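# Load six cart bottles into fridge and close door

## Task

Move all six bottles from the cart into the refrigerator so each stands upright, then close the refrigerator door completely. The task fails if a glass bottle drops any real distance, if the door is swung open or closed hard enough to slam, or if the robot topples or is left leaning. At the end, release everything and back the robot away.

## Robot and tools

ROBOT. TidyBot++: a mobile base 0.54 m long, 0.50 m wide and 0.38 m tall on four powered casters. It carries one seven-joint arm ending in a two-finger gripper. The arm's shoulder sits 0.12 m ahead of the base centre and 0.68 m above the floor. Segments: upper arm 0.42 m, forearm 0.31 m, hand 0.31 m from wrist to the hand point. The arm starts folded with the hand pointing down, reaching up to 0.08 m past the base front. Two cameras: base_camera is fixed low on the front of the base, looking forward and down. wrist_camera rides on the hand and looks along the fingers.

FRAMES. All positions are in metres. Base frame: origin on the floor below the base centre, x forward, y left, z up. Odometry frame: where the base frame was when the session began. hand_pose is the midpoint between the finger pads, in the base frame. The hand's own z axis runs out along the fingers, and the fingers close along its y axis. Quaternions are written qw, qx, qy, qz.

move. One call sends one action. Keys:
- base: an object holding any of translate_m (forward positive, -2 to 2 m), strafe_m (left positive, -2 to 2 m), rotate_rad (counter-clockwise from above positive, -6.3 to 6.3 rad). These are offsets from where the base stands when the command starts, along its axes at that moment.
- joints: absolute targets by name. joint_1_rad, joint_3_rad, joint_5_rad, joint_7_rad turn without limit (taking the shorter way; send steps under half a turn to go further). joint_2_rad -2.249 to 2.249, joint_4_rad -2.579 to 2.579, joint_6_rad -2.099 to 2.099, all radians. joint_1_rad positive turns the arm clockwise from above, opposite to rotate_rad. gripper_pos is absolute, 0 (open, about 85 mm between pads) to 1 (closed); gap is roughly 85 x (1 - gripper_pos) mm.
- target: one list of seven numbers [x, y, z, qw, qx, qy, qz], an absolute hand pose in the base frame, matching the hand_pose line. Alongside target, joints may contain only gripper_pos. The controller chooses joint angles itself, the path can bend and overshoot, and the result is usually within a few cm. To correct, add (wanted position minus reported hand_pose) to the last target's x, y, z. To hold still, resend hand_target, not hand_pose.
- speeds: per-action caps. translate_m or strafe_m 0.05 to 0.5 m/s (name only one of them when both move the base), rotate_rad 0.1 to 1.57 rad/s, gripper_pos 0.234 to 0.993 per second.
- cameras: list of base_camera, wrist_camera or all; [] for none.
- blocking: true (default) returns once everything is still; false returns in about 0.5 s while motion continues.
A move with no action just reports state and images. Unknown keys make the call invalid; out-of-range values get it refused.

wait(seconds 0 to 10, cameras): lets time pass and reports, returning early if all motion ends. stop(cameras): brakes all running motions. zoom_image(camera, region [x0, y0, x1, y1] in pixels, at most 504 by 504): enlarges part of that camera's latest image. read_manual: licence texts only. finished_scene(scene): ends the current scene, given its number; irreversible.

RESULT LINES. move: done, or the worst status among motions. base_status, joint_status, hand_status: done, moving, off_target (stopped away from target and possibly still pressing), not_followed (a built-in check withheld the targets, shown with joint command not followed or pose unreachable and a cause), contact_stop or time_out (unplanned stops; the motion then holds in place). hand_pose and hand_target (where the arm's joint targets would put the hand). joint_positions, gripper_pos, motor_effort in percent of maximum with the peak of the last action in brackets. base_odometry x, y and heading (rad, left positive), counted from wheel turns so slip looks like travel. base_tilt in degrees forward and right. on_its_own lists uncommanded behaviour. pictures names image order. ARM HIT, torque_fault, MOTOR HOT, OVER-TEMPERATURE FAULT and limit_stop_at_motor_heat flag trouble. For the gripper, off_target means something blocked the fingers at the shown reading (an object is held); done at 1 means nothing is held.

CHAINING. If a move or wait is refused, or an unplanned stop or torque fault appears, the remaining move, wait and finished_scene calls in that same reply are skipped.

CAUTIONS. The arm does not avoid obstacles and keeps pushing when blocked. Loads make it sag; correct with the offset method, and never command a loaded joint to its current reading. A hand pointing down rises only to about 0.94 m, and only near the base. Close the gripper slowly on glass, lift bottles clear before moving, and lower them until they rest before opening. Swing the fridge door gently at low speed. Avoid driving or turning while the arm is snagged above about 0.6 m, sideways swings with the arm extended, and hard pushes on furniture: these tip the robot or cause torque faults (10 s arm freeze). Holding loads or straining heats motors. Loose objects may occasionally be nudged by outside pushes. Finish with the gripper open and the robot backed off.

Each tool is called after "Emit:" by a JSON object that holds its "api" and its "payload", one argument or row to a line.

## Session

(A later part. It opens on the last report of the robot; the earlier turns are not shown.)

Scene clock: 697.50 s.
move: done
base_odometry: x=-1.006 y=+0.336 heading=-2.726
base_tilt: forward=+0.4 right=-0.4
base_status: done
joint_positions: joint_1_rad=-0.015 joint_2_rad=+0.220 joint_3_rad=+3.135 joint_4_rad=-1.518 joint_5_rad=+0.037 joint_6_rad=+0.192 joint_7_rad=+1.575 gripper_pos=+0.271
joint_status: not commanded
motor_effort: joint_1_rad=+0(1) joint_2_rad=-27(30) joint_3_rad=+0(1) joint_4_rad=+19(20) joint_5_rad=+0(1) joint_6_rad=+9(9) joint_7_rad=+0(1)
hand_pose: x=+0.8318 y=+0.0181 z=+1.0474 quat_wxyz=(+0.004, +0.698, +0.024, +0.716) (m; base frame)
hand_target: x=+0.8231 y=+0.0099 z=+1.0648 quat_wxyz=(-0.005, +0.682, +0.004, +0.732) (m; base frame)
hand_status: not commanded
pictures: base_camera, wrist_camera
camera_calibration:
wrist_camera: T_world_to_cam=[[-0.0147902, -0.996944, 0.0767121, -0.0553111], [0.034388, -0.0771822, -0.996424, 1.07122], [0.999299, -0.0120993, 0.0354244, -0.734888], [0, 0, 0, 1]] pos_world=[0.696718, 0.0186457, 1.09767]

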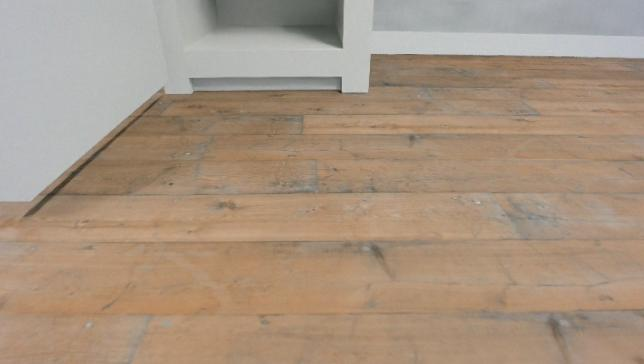

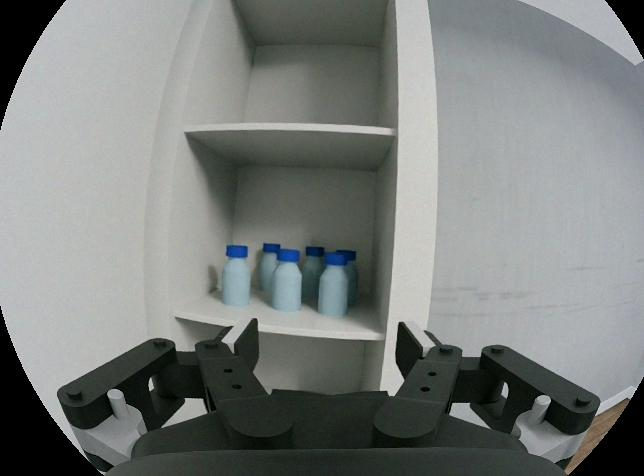

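Emit:
{"api": "move", "payload": {
  "base": {"translate_m": -0.06, "strafe_m": 0.74},
  "speeds": {"strafe_m": 0.22},
  "joints": {"joint_1_rad": 0.0, "joint_2_rad": -0.6, "joint_4_rad": -2.2, "joint_6_rad": 0.03, "gripper_pos": 1.0}
}}

Scene clock: 706.43 s.
move: done
base_odometry: x=-0.652 y=-0.316 heading=-2.726
base_tilt: forward=+0.3 right=-0.4
base_status: done
joint_positions: joint_1_rad=-0.013 joint_2_rad=-0.588 joint_3_rad=+3.137 joint_4_rad=-2.181 joint_5_rad=+0.037 joint_6_rad=+0.088 joint_7_rad=+1.575 gripper_pos=+1.000
joint_status: all done
motor_effort: joint_1_rad=+0(3) joint_2_rad=-2(29) joint_3_rad=+1(3) joint_4_rad=+19(20) joint_5_rad=+0(1) joint_6_rad=+9(11) joint_7_rad=+0(1)
hand_pose: x=+0.5104 y=+0.0102 z=+1.0452 quat_wxyz=(+0.008, +0.683, +0.022, +0.730) (m; base frame)
hand_target: x=+0.5069 y=+0.0026 z=+1.0201 quat_wxyz=(-0.001, +0.707, +0.001, +0.707) (m; base frame)
hand_status: not commanded
pictures: base_camera, wrist_camera
camera_calibration:
wrist_camera: T_world_to_cam=[[-0.0256011, -0.996498, 0.0796059, -0.0653351], [0.0749093, -0.0813204, -0.993869, 1.05617], [0.996862, -0.0194809, 0.0767288, -0.455527], [0, 0, 0, 1]] pos_world=[0.373308, 0.0119075, 1.08984]

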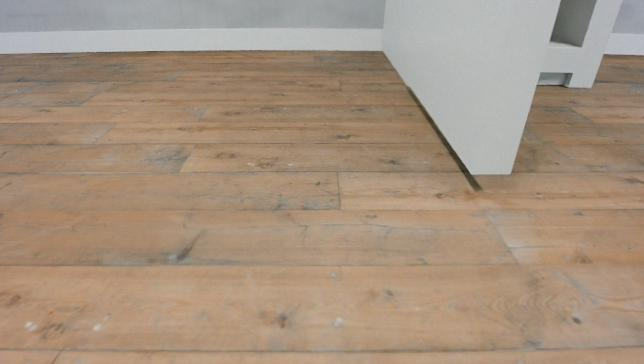

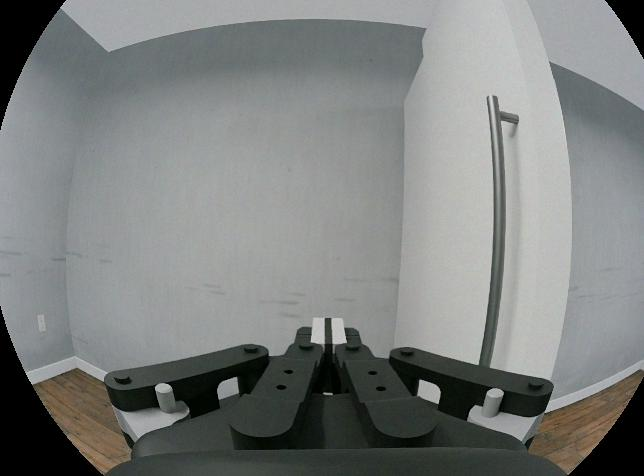

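Emit:
{"api": "move", "payload": {
  "base": {"translate_m": 0.32, "strafe_m": 0.33, "rotate_rad": -0.785},
  "speeds": {"strafe_m": 0.3, "rotate_rad": 0.8},
  "joints": {"joint_1_rad": 0.0, "joint_2_rad": 0.2, "joint_4_rad": -1.43, "joint_6_rad": 0.11, "joint_7_rad": 3.14}
}}

Scene clock: 722.83 s.
move: off_target
base_odometry: x=-0.812 y=-0.747 heading=+2.772
base_tilt: forward=+0.4 right=-0.3
base_status: done
joint_positions: joint_1_rad=+0.125 joint_2_rad=+0.137 joint_3_rad=+3.264 joint_4_rad=-1.450 joint_5_rad=+0.036 joint_6_rad=+0.085 joint_7_rad=+3.089 gripper_pos=+1.000
joint_status: joint_1_rad off_target (ended at +0.125, target +0.000); the others done
motor_effort: joint_1_rad=-24(28) joint_2_rad=-14(20) joint_3_rad=-20(24) joint_4_rad=+19(29) joint_5_rad=+1(2) joint_6_rad=+10(17) joint_7_rad=+0(2)
hand_pose: x=+0.7840 y=-0.1571 z=+1.1156 quat_wxyz=(+0.576, +0.537, +0.420, +0.451) (m; base frame)
hand_target: x=+0.8273 y=+0.0029 z=+1.0914 quat_wxyz=(+0.511, +0.487, +0.487, +0.514) (m; base frame)
hand_status: not commanded
pictures: base_camera, wrist_camera
camera_calibration:
wrist_camera: T_world_to_cam=[[-0.0987013, 0.0636496, 0.993079, -1.02586], [-0.234126, -0.971424, 0.0389921, 0.0422299], [0.967183, -0.228657, 0.110783, -0.784536], [0, 0, 0, 1]] pos_world=[0.667423, -0.0730711, 1.10403]

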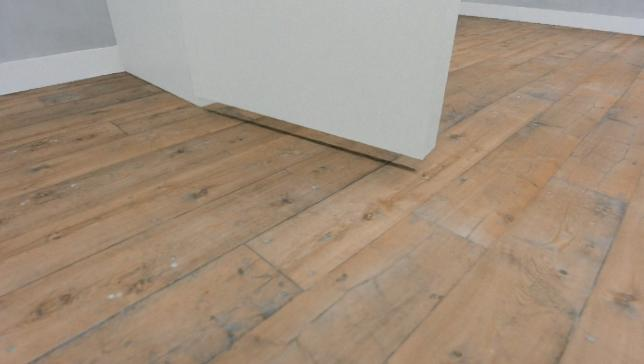

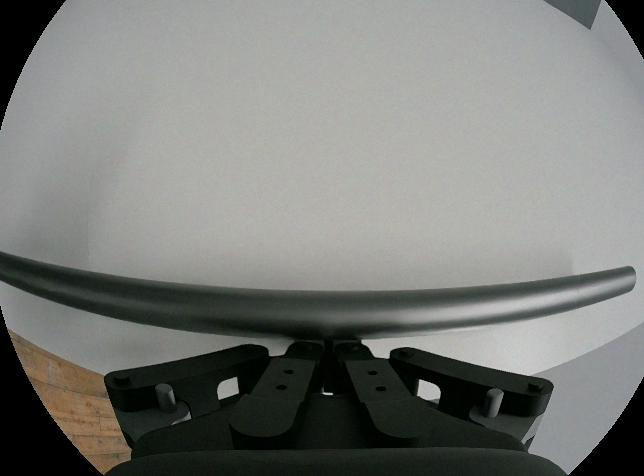

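Emit:
{"api": "move", "payload": {
  "base": {"strafe_m": -0.15},
  "speeds": {"strafe_m": 0.15}
}}

Scene clock: 731.77 s.
move: done
base_odometry: x=-0.757 y=-0.607 heading=+2.771
base_tilt: forward=+0.4 right=-0.3
base_status: done
joint_positions: joint_1_rad=+0.012 joint_2_rad=+0.168 joint_3_rad=+3.148 joint_4_rad=-1.438 joint_5_rad=+0.036 joint_6_rad=+0.086 joint_7_rad=+3.092 gripper_pos=+1.000
joint_status: not commanded
on_its_own: joint_1_rad moved -0.113 to your old target +0.000
motor_effort: joint_1_rad=-2(23) joint_2_rad=-22(24) joint_3_rad=-1(20) joint_4_rad=+17(21) joint_5_rad=-1(2) joint_6_rad=+8(11) joint_7_rad=+0(1)
hand_pose: x=+0.8142 y=-0.0097 z=+1.1015 quat_wxyz=(+0.513, +0.494, +0.480, +0.512) (m; base frame)
hand_target: x=+0.8273 y=+0.0029 z=+1.0914 quat_wxyz=(+0.511, +0.487, +0.487, +0.514) (m; base frame)
hand_status: not commanded
pictures: base_camera, wrist_camera
camera_calibration:
wrist_camera: T_world_to_cam=[[-0.0917183, 0.0269623, 0.99542, -1.0269], [-0.00807427, -0.999621, 0.0263321, 0.0226541], [0.995752, -0.00562215, 0.0919012, -0.778814], [0, 0, 0, 1]] pos_world=[0.681503, 0.0459545, 1.09318]

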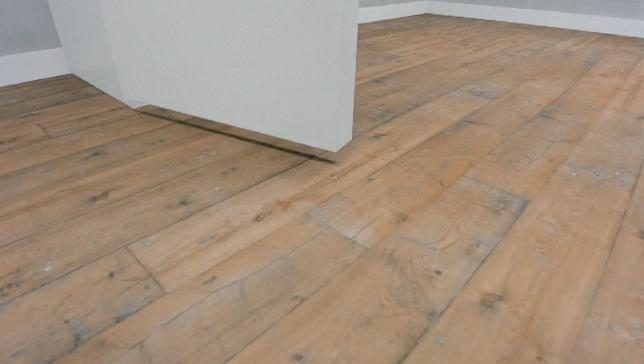

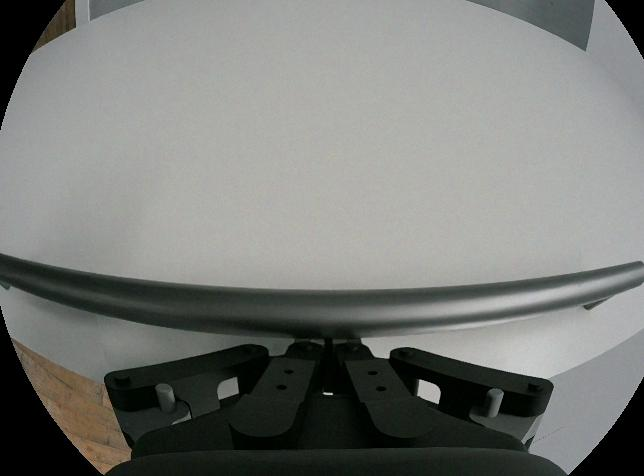

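Emit:
{"api": "move", "payload": {
  "base": {"translate_m": -0.08},
  "speeds": {"translate_m": 0.2},
  "cameras": ["wrist_camera"]
}}

Emit:
{"api": "move", "payload": {
  "base": {"translate_m": -0.03, "strafe_m": 0.17},
  "speeds": {"strafe_m": 0.2}
}}

Scene clock: 742.37 s.
move: done
base_odometry: x=-0.682 y=-0.636 heading=+2.771
base_tilt: forward=+0.4 right=-0.4
base_status: done
joint_positions: joint_1_rad=+0.010 joint_2_rad=+0.196 joint_3_rad=+3.146 joint_4_rad=-1.438 joint_5_rad=+0.036 joint_6_rad=+0.087 joint_7_rad=+3.092 gripper_pos=+1.000
joint_status: not commanded
motor_effort: joint_1_rad=+0(3) joint_2_rad=-26(29) joint_3_rad=+1(2) joint_4_rad=+19(20) joint_5_rad=-1(2) joint_6_rad=+9(10) joint_7_rad=+0(1)
hand_pose: x=+0.8257 y=-0.0075 z=+1.0822 quat_wxyz=(+0.505, +0.500, +0.488, +0.506) (m; base frame)
hand_target: x=+0.8273 y=+0.0029 z=+1.0914 quat_wxyz=(+0.511, +0.487, +0.487, +0.514) (m; base frame)
hand_status: not commanded
pictures: wrist_camera
camera_calibration:
wrist_camera: T_world_to_cam=[[-0.0643729, 0.0263471, 0.997578, -1.03154], [-0.00394587, -0.99965, 0.0261472, 0.0221939], [0.997918, -0.00225314, 0.0644543, -0.760515], [0, 0, 0, 1]] pos_world=[0.692615, 0.0476507, 1.07748]

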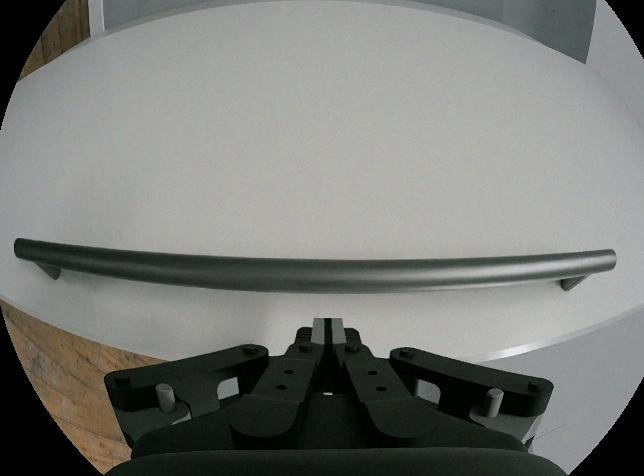

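Scene clock: 744.00 s.
move: done
base_odometry: x=-0.716 y=-0.806 heading=+2.772
base_tilt: forward=+0.3 right=-0.4
base_status: done
joint_positions: joint_1_rad=+0.006 joint_2_rad=+0.196 joint_3_rad=+3.143 joint_4_rad=-1.438 joint_5_rad=+0.036 joint_6_rad=+0.087 joint_7_rad=+3.092 gripper_pos=+1.000
joint_status: not commanded
motor_effort: joint_1_rad=-1(2) joint_2_rad=-26(27) joint_3_rad=+0(2) joint_4_rad=+19(20) joint_5_rad=+0(1) joint_6_rad=+9(9) joint_7_rad=+0(1)
hand_pose: x=+0.8257 y=-0.0030 z=+1.0822 quat_wxyz=(+0.504, +0.498, +0.490, +0.508) (m; base frame)
hand_target: x=+0.8273 y=+0.0029 z=+1.0914 quat_wxyz=(+0.511, +0.487, +0.487, +0.514) (m; base frame)
hand_status: not commanded
pictures: base_camera, wrist_camera
camera_calibration:
wrist_camera: T_world_to_cam=[[-0.0645517, 0.0254421, 0.99759, -1.03154], [0.00281629, -0.999666, 0.0256773, 0.0216863], [0.99791, 0.00446701, 0.0644586, -0.760485], [0, 0, 0, 1]] pos_world=[0.692247, 0.0513207, 1.07752]

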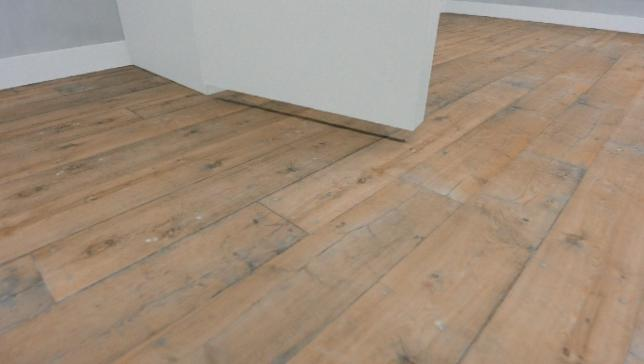

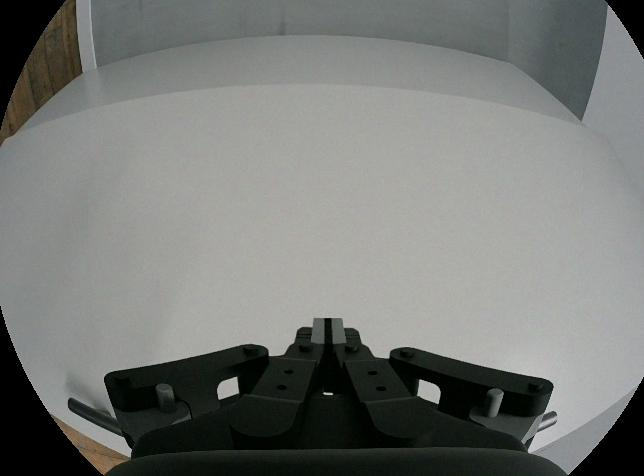

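Emit:
{"api": "move", "payload": {
  "base": {"translate_m": 0.28},
  "speeds": {"translate_m": 0.25}
}}

Scene clock: 751.37 s.
move: done
base_odometry: x=-0.977 y=-0.704 heading=+2.771
base_tilt: forward=+0.4 right=-0.4
base_status: done
joint_positions: joint_1_rad=-0.009 joint_2_rad=+0.201 joint_3_rad=+3.133 joint_4_rad=-1.441 joint_5_rad=+0.036 joint_6_rad=+0.087 joint_7_rad=+3.092 gripper_pos=+1.000
joint_status: not commanded
motor_effort: joint_1_rad=+0(7) joint_2_rad=-26(29) joint_3_rad=+1(7) joint_4_rad=+19(25) joint_5_rad=-1(2) joint_6_rad=+9(11) joint_7_rad=+0(1)
hand_pose: x=+0.8278 y=+0.0137 z=+1.0760 quat_wxyz=(+0.495, +0.495, +0.498, +0.512) (m; base frame)
hand_target: x=+0.8273 y=+0.0029 z=+1.0914 quat_wxyz=(+0.511, +0.487, +0.487, +0.514) (m; base frame)
hand_status: not commanded
pictures: base_camera, wrist_camera
camera_calibration:
wrist_camera: T_world_to_cam=[[-0.0561779, 0.0221473, 0.998175, -1.03317], [0.0277821, -0.999332, 0.0237366, 0.0199512], [0.998034, 0.0290648, 0.0555251, -0.753048], [0, 0, 0, 1]] pos_world=[0.692972, 0.0647072, 1.07263]

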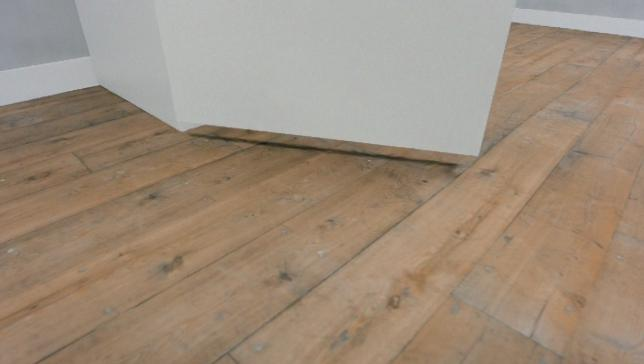

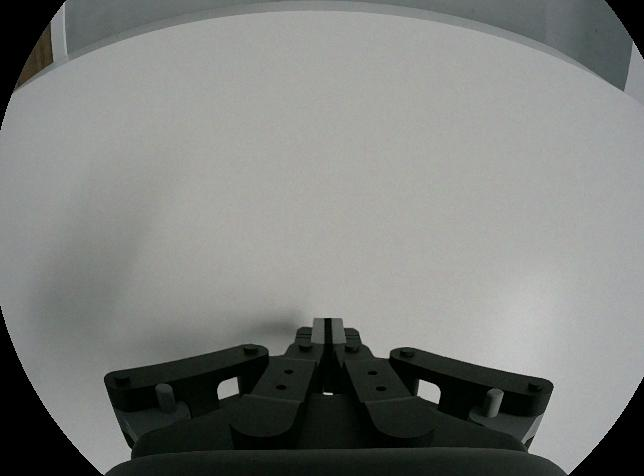

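Emit:
{"api": "move", "payload": {
  "base": {"translate_m": 0.27, "strafe_m": -0.11},
  "speeds": {"translate_m": 0.12}
}}

Scene clock: 757.07 s.
move: done
base_odometry: x=-1.189 y=-0.504 heading=+2.772
base_tilt: forward=+0.4 right=-0.4
base_status: done
joint_positions: joint_1_rad=-0.008 joint_2_rad=+0.204 joint_3_rad=+3.133 joint_4_rad=-1.441 joint_5_rad=+0.036 joint_6_rad=+0.087 joint_7_rad=+3.093 gripper_pos=+1.000
joint_status: not commanded
motor_effort: joint_1_rad=+1(1) joint_2_rad=-26(30) joint_3_rad=+1(2) joint_4_rad=+19(20) joint_5_rad=-1(2) joint_6_rad=+9(9) joint_7_rad=+0(1)
hand_pose: x=+0.8288 y=+0.0134 z=+1.0742 quat_wxyz=(+0.494, +0.496, +0.498, +0.512) (m; base frame)
hand_target: x=+0.8273 y=+0.0029 z=+1.0914 quat_wxyz=(+0.511, +0.487, +0.487, +0.514) (m; base frame)
hand_status: not commanded
pictures: base_camera, wrist_camera
camera_calibration:
wrist_camera: T_world_to_cam=[[-0.0537052, 0.0223196, 0.998307, -1.03356], [0.0273766, -0.999341, 0.0238154, 0.0199223], [0.998181, 0.0286093, 0.0530588, -0.751388], [0, 0, 0, 1]] pos_world=[0.693969, 0.0644744, 1.0712]

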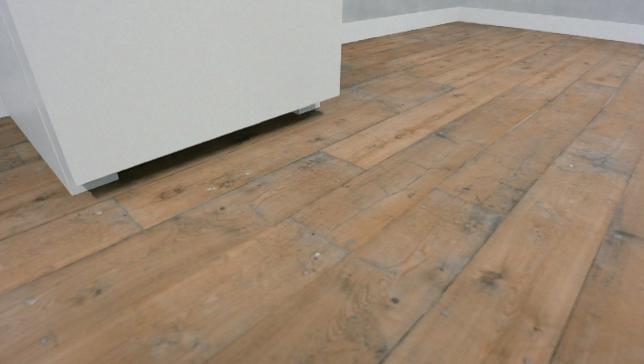

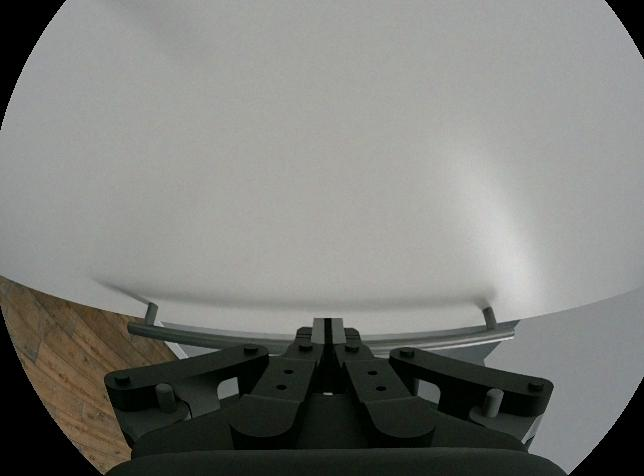

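Emit:
{"api": "zoom_image", "payload": {
  "camera": "base_camera",
  "region": [20, 40, 380, 220]
}}

Scaled by 1.400.

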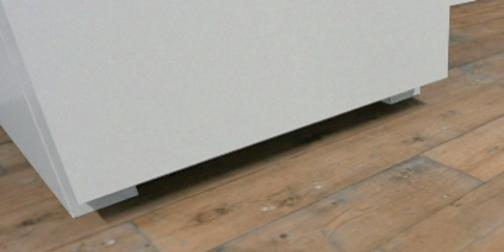

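Emit:
{"api": "move", "payload": {
  "base": {"translate_m": 0.10, "strafe_m": 0.10},
  "speeds": {"translate_m": 0.1}
}}

Scene clock: 766.37 s.
move: done
base_odometry: x=-1.319 y=-0.561 heading=+2.772
base_tilt: forward=+0.4 right=-0.4
base_status: done
joint_positions: joint_1_rad=+0.005 joint_2_rad=+0.199 joint_3_rad=+3.145 joint_4_rad=-1.442 joint_5_rad=+0.036 joint_6_rad=+0.087 joint_7_rad=+3.093 gripper_pos=+1.000
joint_status: not commanded
motor_effort: joint_1_rad=-1(5) joint_2_rad=-25(27) joint_3_rad=+0(4) joint_4_rad=+19(23) joint_5_rad=+0(1) joint_6_rad=+9(12) joint_7_rad=+0(1)
hand_pose: x=+0.8271 y=-0.0035 z=+1.0773 quat_wxyz=(+0.502, +0.500, +0.491, +0.506) (m; base frame)
hand_target: x=+0.8273 y=+0.0029 z=+1.0914 quat_wxyz=(+0.511, +0.487, +0.487, +0.514) (m; base frame)
hand_status: not commanded
pictures: base_camera, wrist_camera
camera_calibration:
wrist_camera: T_world_to_cam=[[-0.0574097, 0.0264, 0.998002, -1.03291], [0.00206786, -0.999645, 0.0265624, 0.0209696], [0.998349, 0.00358867, 0.0573348, -0.754294], [0, 0, 0, 1]] pos_world=[0.693705, 0.050938, 1.07354]

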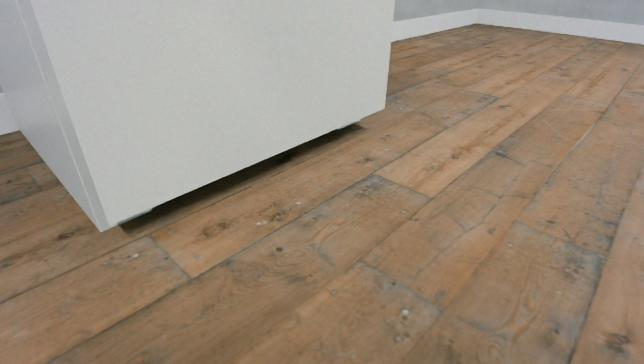

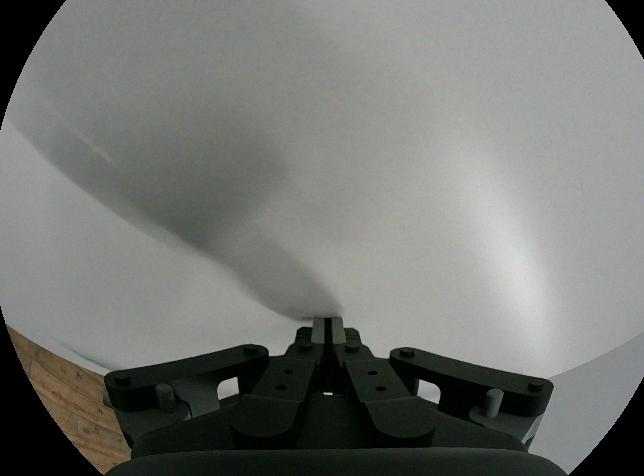

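Emit:
{"api": "move", "payload": {
  "base": {"translate_m": 0.02, "strafe_m": 0.02},
  "speeds": {"translate_m": 0.05}
}}

Scene clock: 772.67 s.
move: done
base_odometry: x=-1.345 y=-0.573 heading=+2.771
base_tilt: forward=+0.4 right=-0.4
base_status: done
joint_positions: joint_1_rad=+0.032 joint_2_rad=+0.189 joint_3_rad=+3.170 joint_4_rad=-1.442 joint_5_rad=+0.036 joint_6_rad=+0.087 joint_7_rad=+3.093 gripper_pos=+1.000
joint_status: not commanded
motor_effort: joint_1_rad=-7(9) joint_2_rad=-22(26) joint_3_rad=-5(7) joint_4_rad=+19(22) joint_5_rad=-1(1) joint_6_rad=+9(12) joint_7_rad=+0(1)
hand_pose: x=+0.8222 y=-0.0375 z=+1.0847 quat_wxyz=(+0.519, +0.509, +0.477, +0.494) (m; base frame)
hand_target: x=+0.8273 y=+0.0029 z=+1.0914 quat_wxyz=(+0.511, +0.487, +0.487, +0.514) (m; base frame)
hand_status: not commanded
pictures: base_camera, wrist_camera
camera_calibration:
wrist_camera: T_world_to_cam=[[-0.0662179, 0.0348283, 0.997197, -1.03124], [-0.0491996, -0.998289, 0.0315994, 0.0234992], [0.996591, -0.0469692, 0.0678181, -0.76151], [0, 0, 0, 1]] pos_world=[0.691784, 0.0236078, 1.07925]

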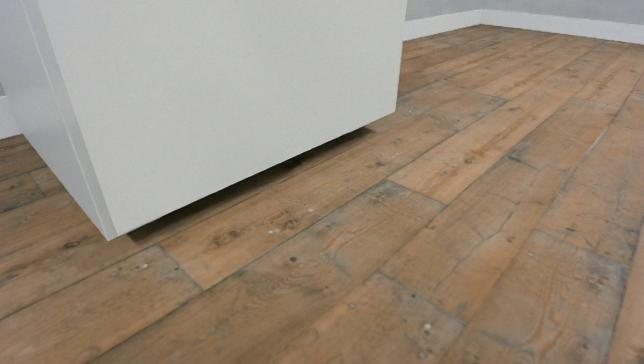

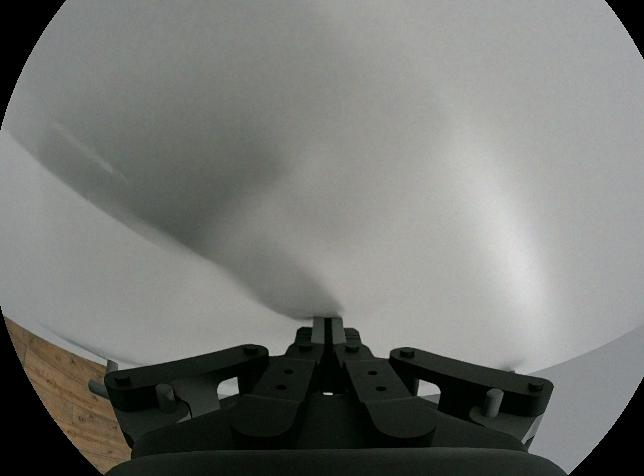

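Emit:
{"api": "move", "payload": {
  "base": {"translate_m": 0.015, "strafe_m": 0.015},
  "speeds": {"translate_m": 0.05}
}}

Scene clock: 781.53 s.
move: done
base_odometry: x=-1.364 y=-0.581 heading=+2.771
base_tilt: forward=+0.4 right=-0.4
base_status: done
joint_positions: joint_1_rad=+0.049 joint_2_rad=+0.177 joint_3_rad=+3.187 joint_4_rad=-1.445 joint_5_rad=+0.036 joint_6_rad=+0.087 joint_7_rad=+3.094 gripper_pos=+1.000
joint_status: not commanded
motor_effort: joint_1_rad=-10(14) joint_2_rad=-19(23) joint_3_rad=-8(11) joint_4_rad=+21(23) joint_5_rad=+0(1) joint_6_rad=+11(13) joint_7_rad=+0(1)
hand_pose: x=+0.8160 y=-0.0601 z=+1.0908 quat_wxyz=(+0.530, +0.514, +0.467, +0.486) (m; base frame)
hand_target: x=+0.8273 y=+0.0029 z=+1.0914 quat_wxyz=(+0.511, +0.487, +0.487, +0.514) (m; base frame)
hand_status: not commanded
pictures: base_camera, wrist_camera
camera_calibration:
wrist_camera: T_world_to_cam=[[-0.0730714, 0.041035, 0.996482, -1.03025], [-0.0838047, -0.995872, 0.0348645, 0.0252182], [0.993799, -0.0809623, 0.0762087, -0.765681], [0, 0, 0, 1]] pos_world=[0.687765, 0.00539912, 1.0841]

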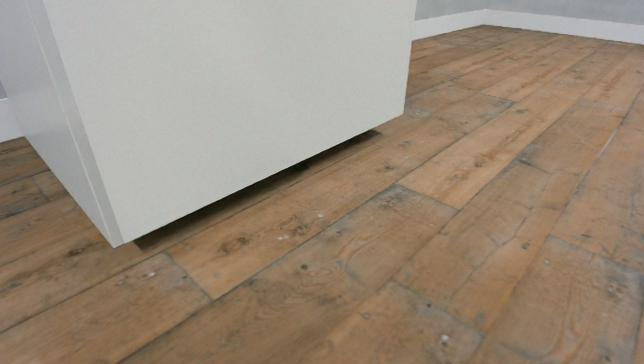

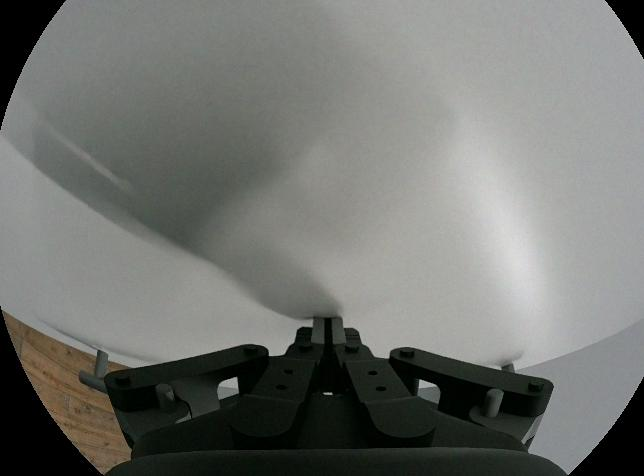

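Emit:
{"api": "move", "payload": {
  "base": {"translate_m": -0.06, "strafe_m": -0.05},
  "speeds": {"translate_m": 0.06}
}}

Emit:
{"api": "move", "payload": {
  "base": {"translate_m": -0.5, "strafe_m": -0.2},
  "speeds": {"translate_m": 0.3}
}}

Scene clock: 785.33 s.
move: done
base_odometry: x=-1.290 y=-0.556 heading=+2.771
base_tilt: forward=+0.4 right=-0.4
base_status: done
joint_positions: joint_1_rad=+0.012 joint_2_rad=+0.186 joint_3_rad=+3.147 joint_4_rad=-1.442 joint_5_rad=+0.036 joint_6_rad=+0.087 joint_7_rad=+3.094 gripper_pos=+1.000
joint_status: not commanded
motor_effort: joint_1_rad=+0(10) joint_2_rad=-26(27) joint_3_rad=+1(8) joint_4_rad=+19(20) joint_5_rad=-1(1) joint_6_rad=+9(11) joint_7_rad=+0(1)
hand_pose: x=+0.8219 y=-0.0094 z=+1.0866 quat_wxyz=(+0.508, +0.499, +0.486, +0.507) (m; base frame)
hand_target: x=+0.8273 y=+0.0029 z=+1.0914 quat_wxyz=(+0.511, +0.487, +0.487, +0.514) (m; base frame)
hand_status: not commanded
pictures: base_camera, wrist_camera
camera_calibration:
wrist_camera: T_world_to_cam=[[-0.0704476, 0.0283269, 0.997113, -1.03066], [-0.00694105, -0.999586, 0.0279067, 0.0207735], [0.997491, -0.00495505, 0.0706151, -0.763343], [0, 0, 0, 1]] pos_world=[0.688965, 0.0461779, 1.08101]

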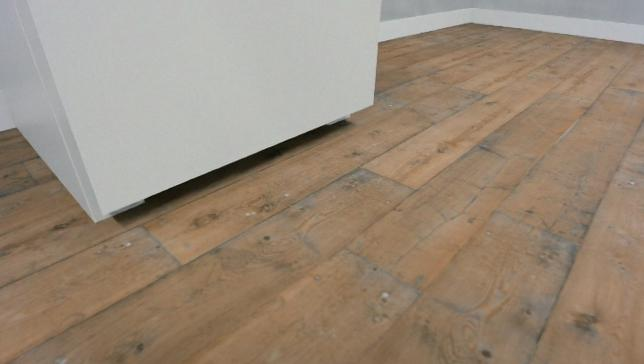

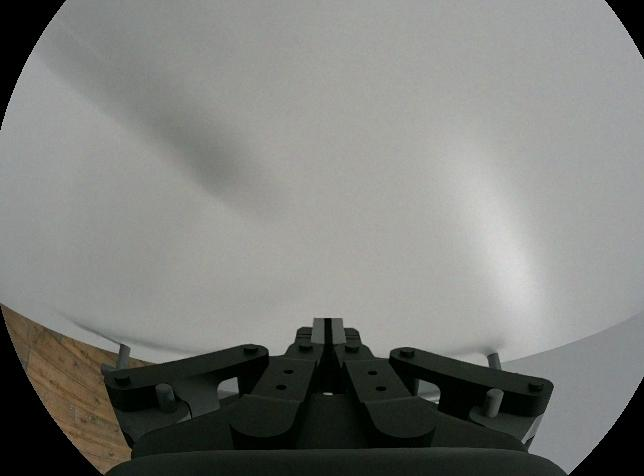

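Scene clock: 788.10 s.
move: done
base_odometry: x=-0.751 y=-0.551 heading=+2.771
base_tilt: forward=+0.3 right=-0.4
base_status: done
joint_positions: joint_1_rad=+0.011 joint_2_rad=+0.193 joint_3_rad=+3.147 joint_4_rad=-1.442 joint_5_rad=+0.036 joint_6_rad=+0.087 joint_7_rad=+3.094 gripper_pos=+1.000
joint_status: not commanded
motor_effort: joint_1_rad=+0(2) joint_2_rad=-26(28) joint_3_rad=+0(2) joint_4_rad=+19(20) joint_5_rad=-1(1) joint_6_rad=+9(9) joint_7_rad=+0(1)
hand_pose: x=+0.8246 y=-0.0088 z=+1.0819 quat_wxyz=(+0.506, +0.500, +0.488, +0.505) (m; base frame)
hand_target: x=+0.8273 y=+0.0029 z=+1.0914 quat_wxyz=(+0.511, +0.487, +0.487, +0.514) (m; base frame)
hand_status: not commanded
pictures: base_camera, wrist_camera
camera_calibration:
wrist_camera: T_world_to_cam=[[-0.0638182, 0.0281581, 0.997564, -1.03176], [-0.00593629, -0.999595, 0.0278356, 0.0207024], [0.997944, -0.00414541, 0.0639595, -0.758857], [0, 0, 0, 1]] pos_world=[0.691574, 0.0466006, 1.07721]

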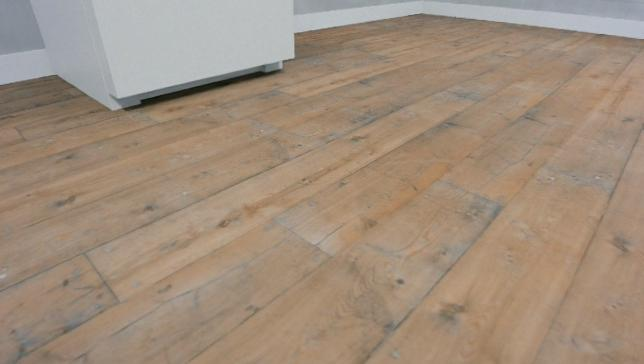

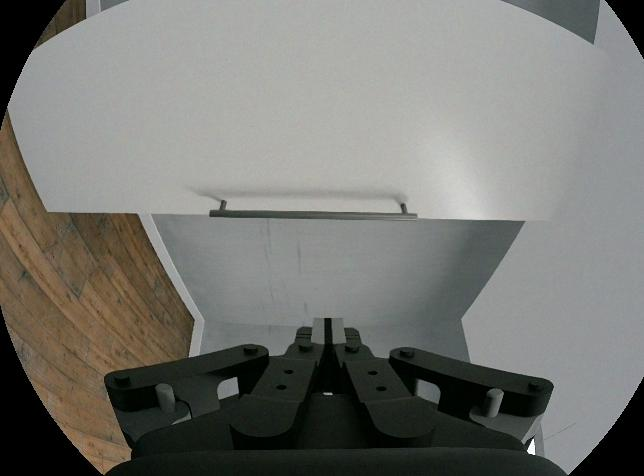

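Emit:
{"api": "zoom_image", "payload": {
  "camera": "base_camera",
  "region": [20, 0, 320, 130]
}}

Emit:
{"api": "zoom_image", "payload": {
  "camera": "wrist_camera",
  "region": [0, 0, 500, 320]
}}

Scaled by 1.680.

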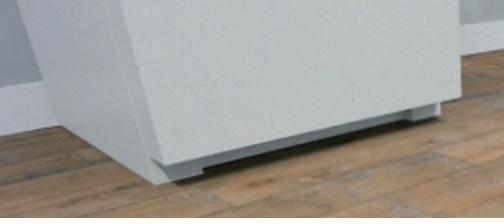

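Scaled by 1.008.

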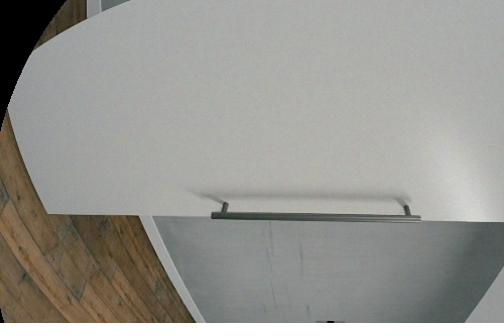

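Emit:
{"api": "zoom_image", "payload": {
  "camera": "base_camera",
  "region": [90, 60, 170, 120]
}}

Emit:
{"api": "zoom_image", "payload": {
  "camera": "base_camera",
  "region": [240, 30, 320, 90]
}}

Scaled by 6.300.

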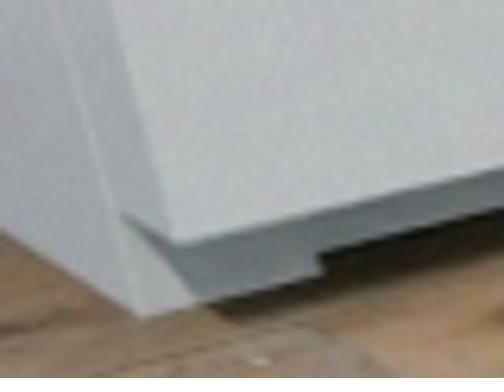

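Scaled by 6.300.

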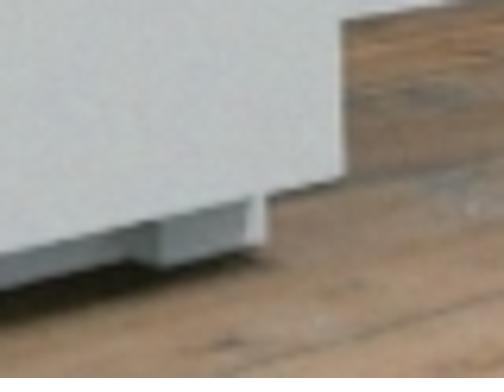

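Emit:
{"api": "move", "payload": {
  "base": {"strafe_m": -1.0, "rotate_rad": 0.5}
}}

Scene clock: 810.67 s.
move: done
base_odometry: x=-0.389 y=+0.382 heading=-3.011
base_tilt: forward=+0.4 right=-0.4
base_status: done
joint_positions: joint_1_rad=-0.006 joint_2_rad=+0.194 joint_3_rad=+3.134 joint_4_rad=-1.442 joint_5_rad=+0.036 joint_6_rad=+0.087 joint_7_rad=+3.094 gripper_pos=+1.000
joint_status: not commanded
motor_effort: joint_1_rad=+0(5) joint_2_rad=-26(28) joint_3_rad=+1(4) joint_4_rad=+19(20) joint_5_rad=-1(2) joint_6_rad=+9(9) joint_7_rad=+0(1)
hand_pose: x=+0.8247 y=+0.0112 z=+1.0814 quat_wxyz=(+0.498, +0.494, +0.495, +0.513) (m; base frame)
hand_target: x=+0.8273 y=+0.0029 z=+1.0914 quat_wxyz=(+0.511, +0.487, +0.487, +0.514) (m; base frame)
hand_status: not commanded
pictures: base_camera, wrist_camera
camera_calibration:
wrist_camera: T_world_to_cam=[[-0.0637784, 0.0236829, 0.997683, -1.03188], [0.023946, -0.999394, 0.0252543, 0.0189074], [0.997677, 0.0255012, 0.0631726, -0.758136], [0, 0, 0, 1]] pos_world=[0.69011, 0.0626673, 1.07691]

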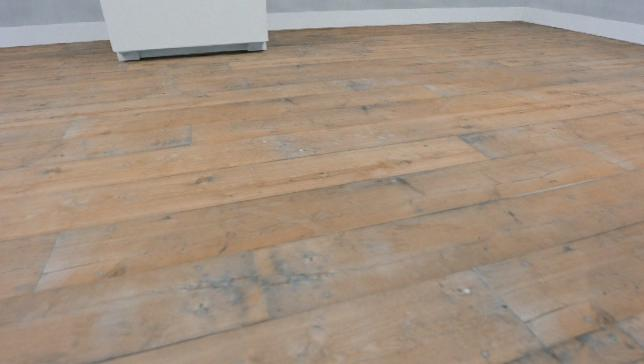

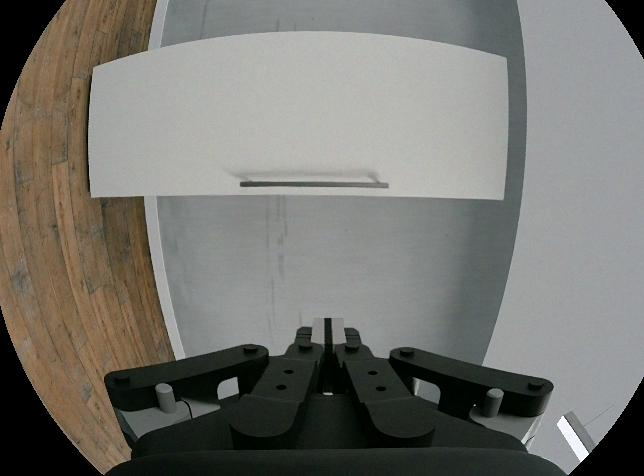

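Emit:
{"api": "move", "payload": {
  "base": {"strafe_m": -0.8, "translate_m": 0.6, "rotate_rad": 0.6}
}}

Scene clock: 815.30 s.
move: done
base_odometry: x=-1.088 y=+1.097 heading=-2.411
base_tilt: forward=+0.4 right=-0.4
base_status: done
joint_positions: joint_1_rad=+0.000 joint_2_rad=+0.195 joint_3_rad=+3.139 joint_4_rad=-1.442 joint_5_rad=+0.036 joint_6_rad=+0.087 joint_7_rad=+3.094 gripper_pos=+1.000
joint_status: not commanded
motor_effort: joint_1_rad=+0(7) joint_2_rad=-26(29) joint_3_rad=+1(6) joint_4_rad=+18(22) joint_5_rad=+0(1) joint_6_rad=+9(10) joint_7_rad=+0(1)
hand_pose: x=+0.8252 y=+0.0044 z=+1.0809 quat_wxyz=(+0.501, +0.496, +0.493, +0.510) (m; base frame)
hand_target: x=+0.8273 y=+0.0029 z=+1.0914 quat_wxyz=(+0.511, +0.487, +0.487, +0.514) (m; base frame)
hand_status: not commanded
pictures: base_camera, wrist_camera
camera_calibration:
wrist_camera: T_world_to_cam=[[-0.0629777, 0.0257026, 0.997684, -1.0319], [0.0137002, -0.999552, 0.0266155, 0.0190355], [0.997921, 0.0153446, 0.0625974, -0.757969], [0, 0, 0, 1]] pos_world=[0.691146, 0.0571803, 1.07645]

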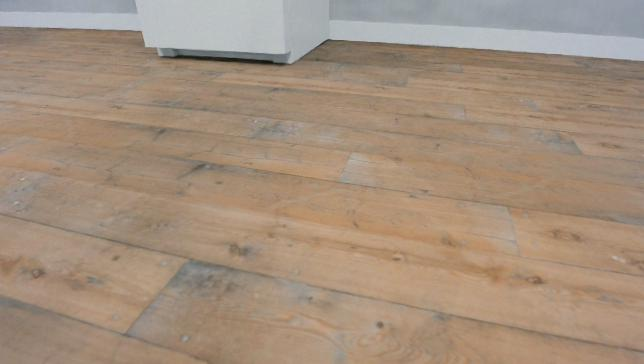

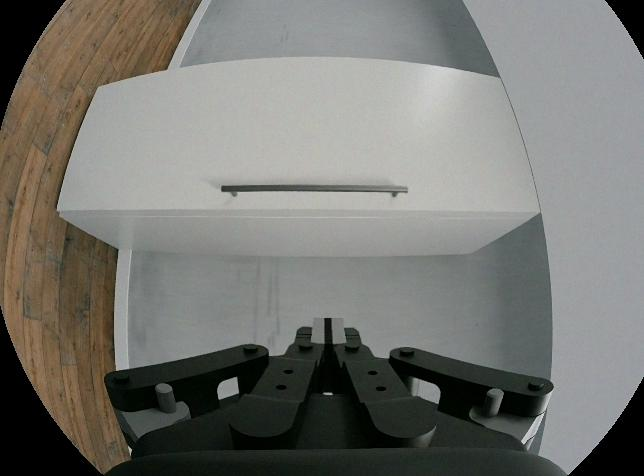

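Emit:
{"api": "zoom_image", "payload": {
  "camera": "wrist_camera",
  "region": [40, 180, 320, 270]
}}

Emit:
{"api": "zoom_image", "payload": {
  "camera": "base_camera",
  "region": [250, 0, 340, 80]
}}

Scaled by 1.800.

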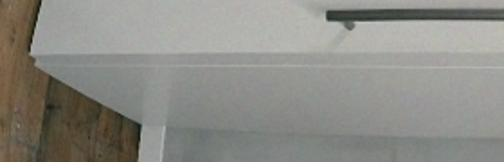

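Scaled by 5.600.

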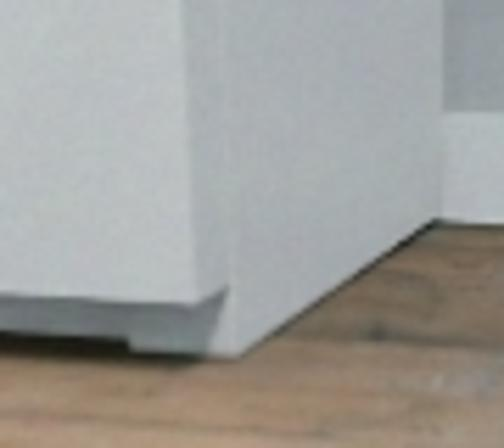

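Emit:
{"api": "finished_scene", "payload": {
  "scene": 1
}}

The scene is finished: the task was done.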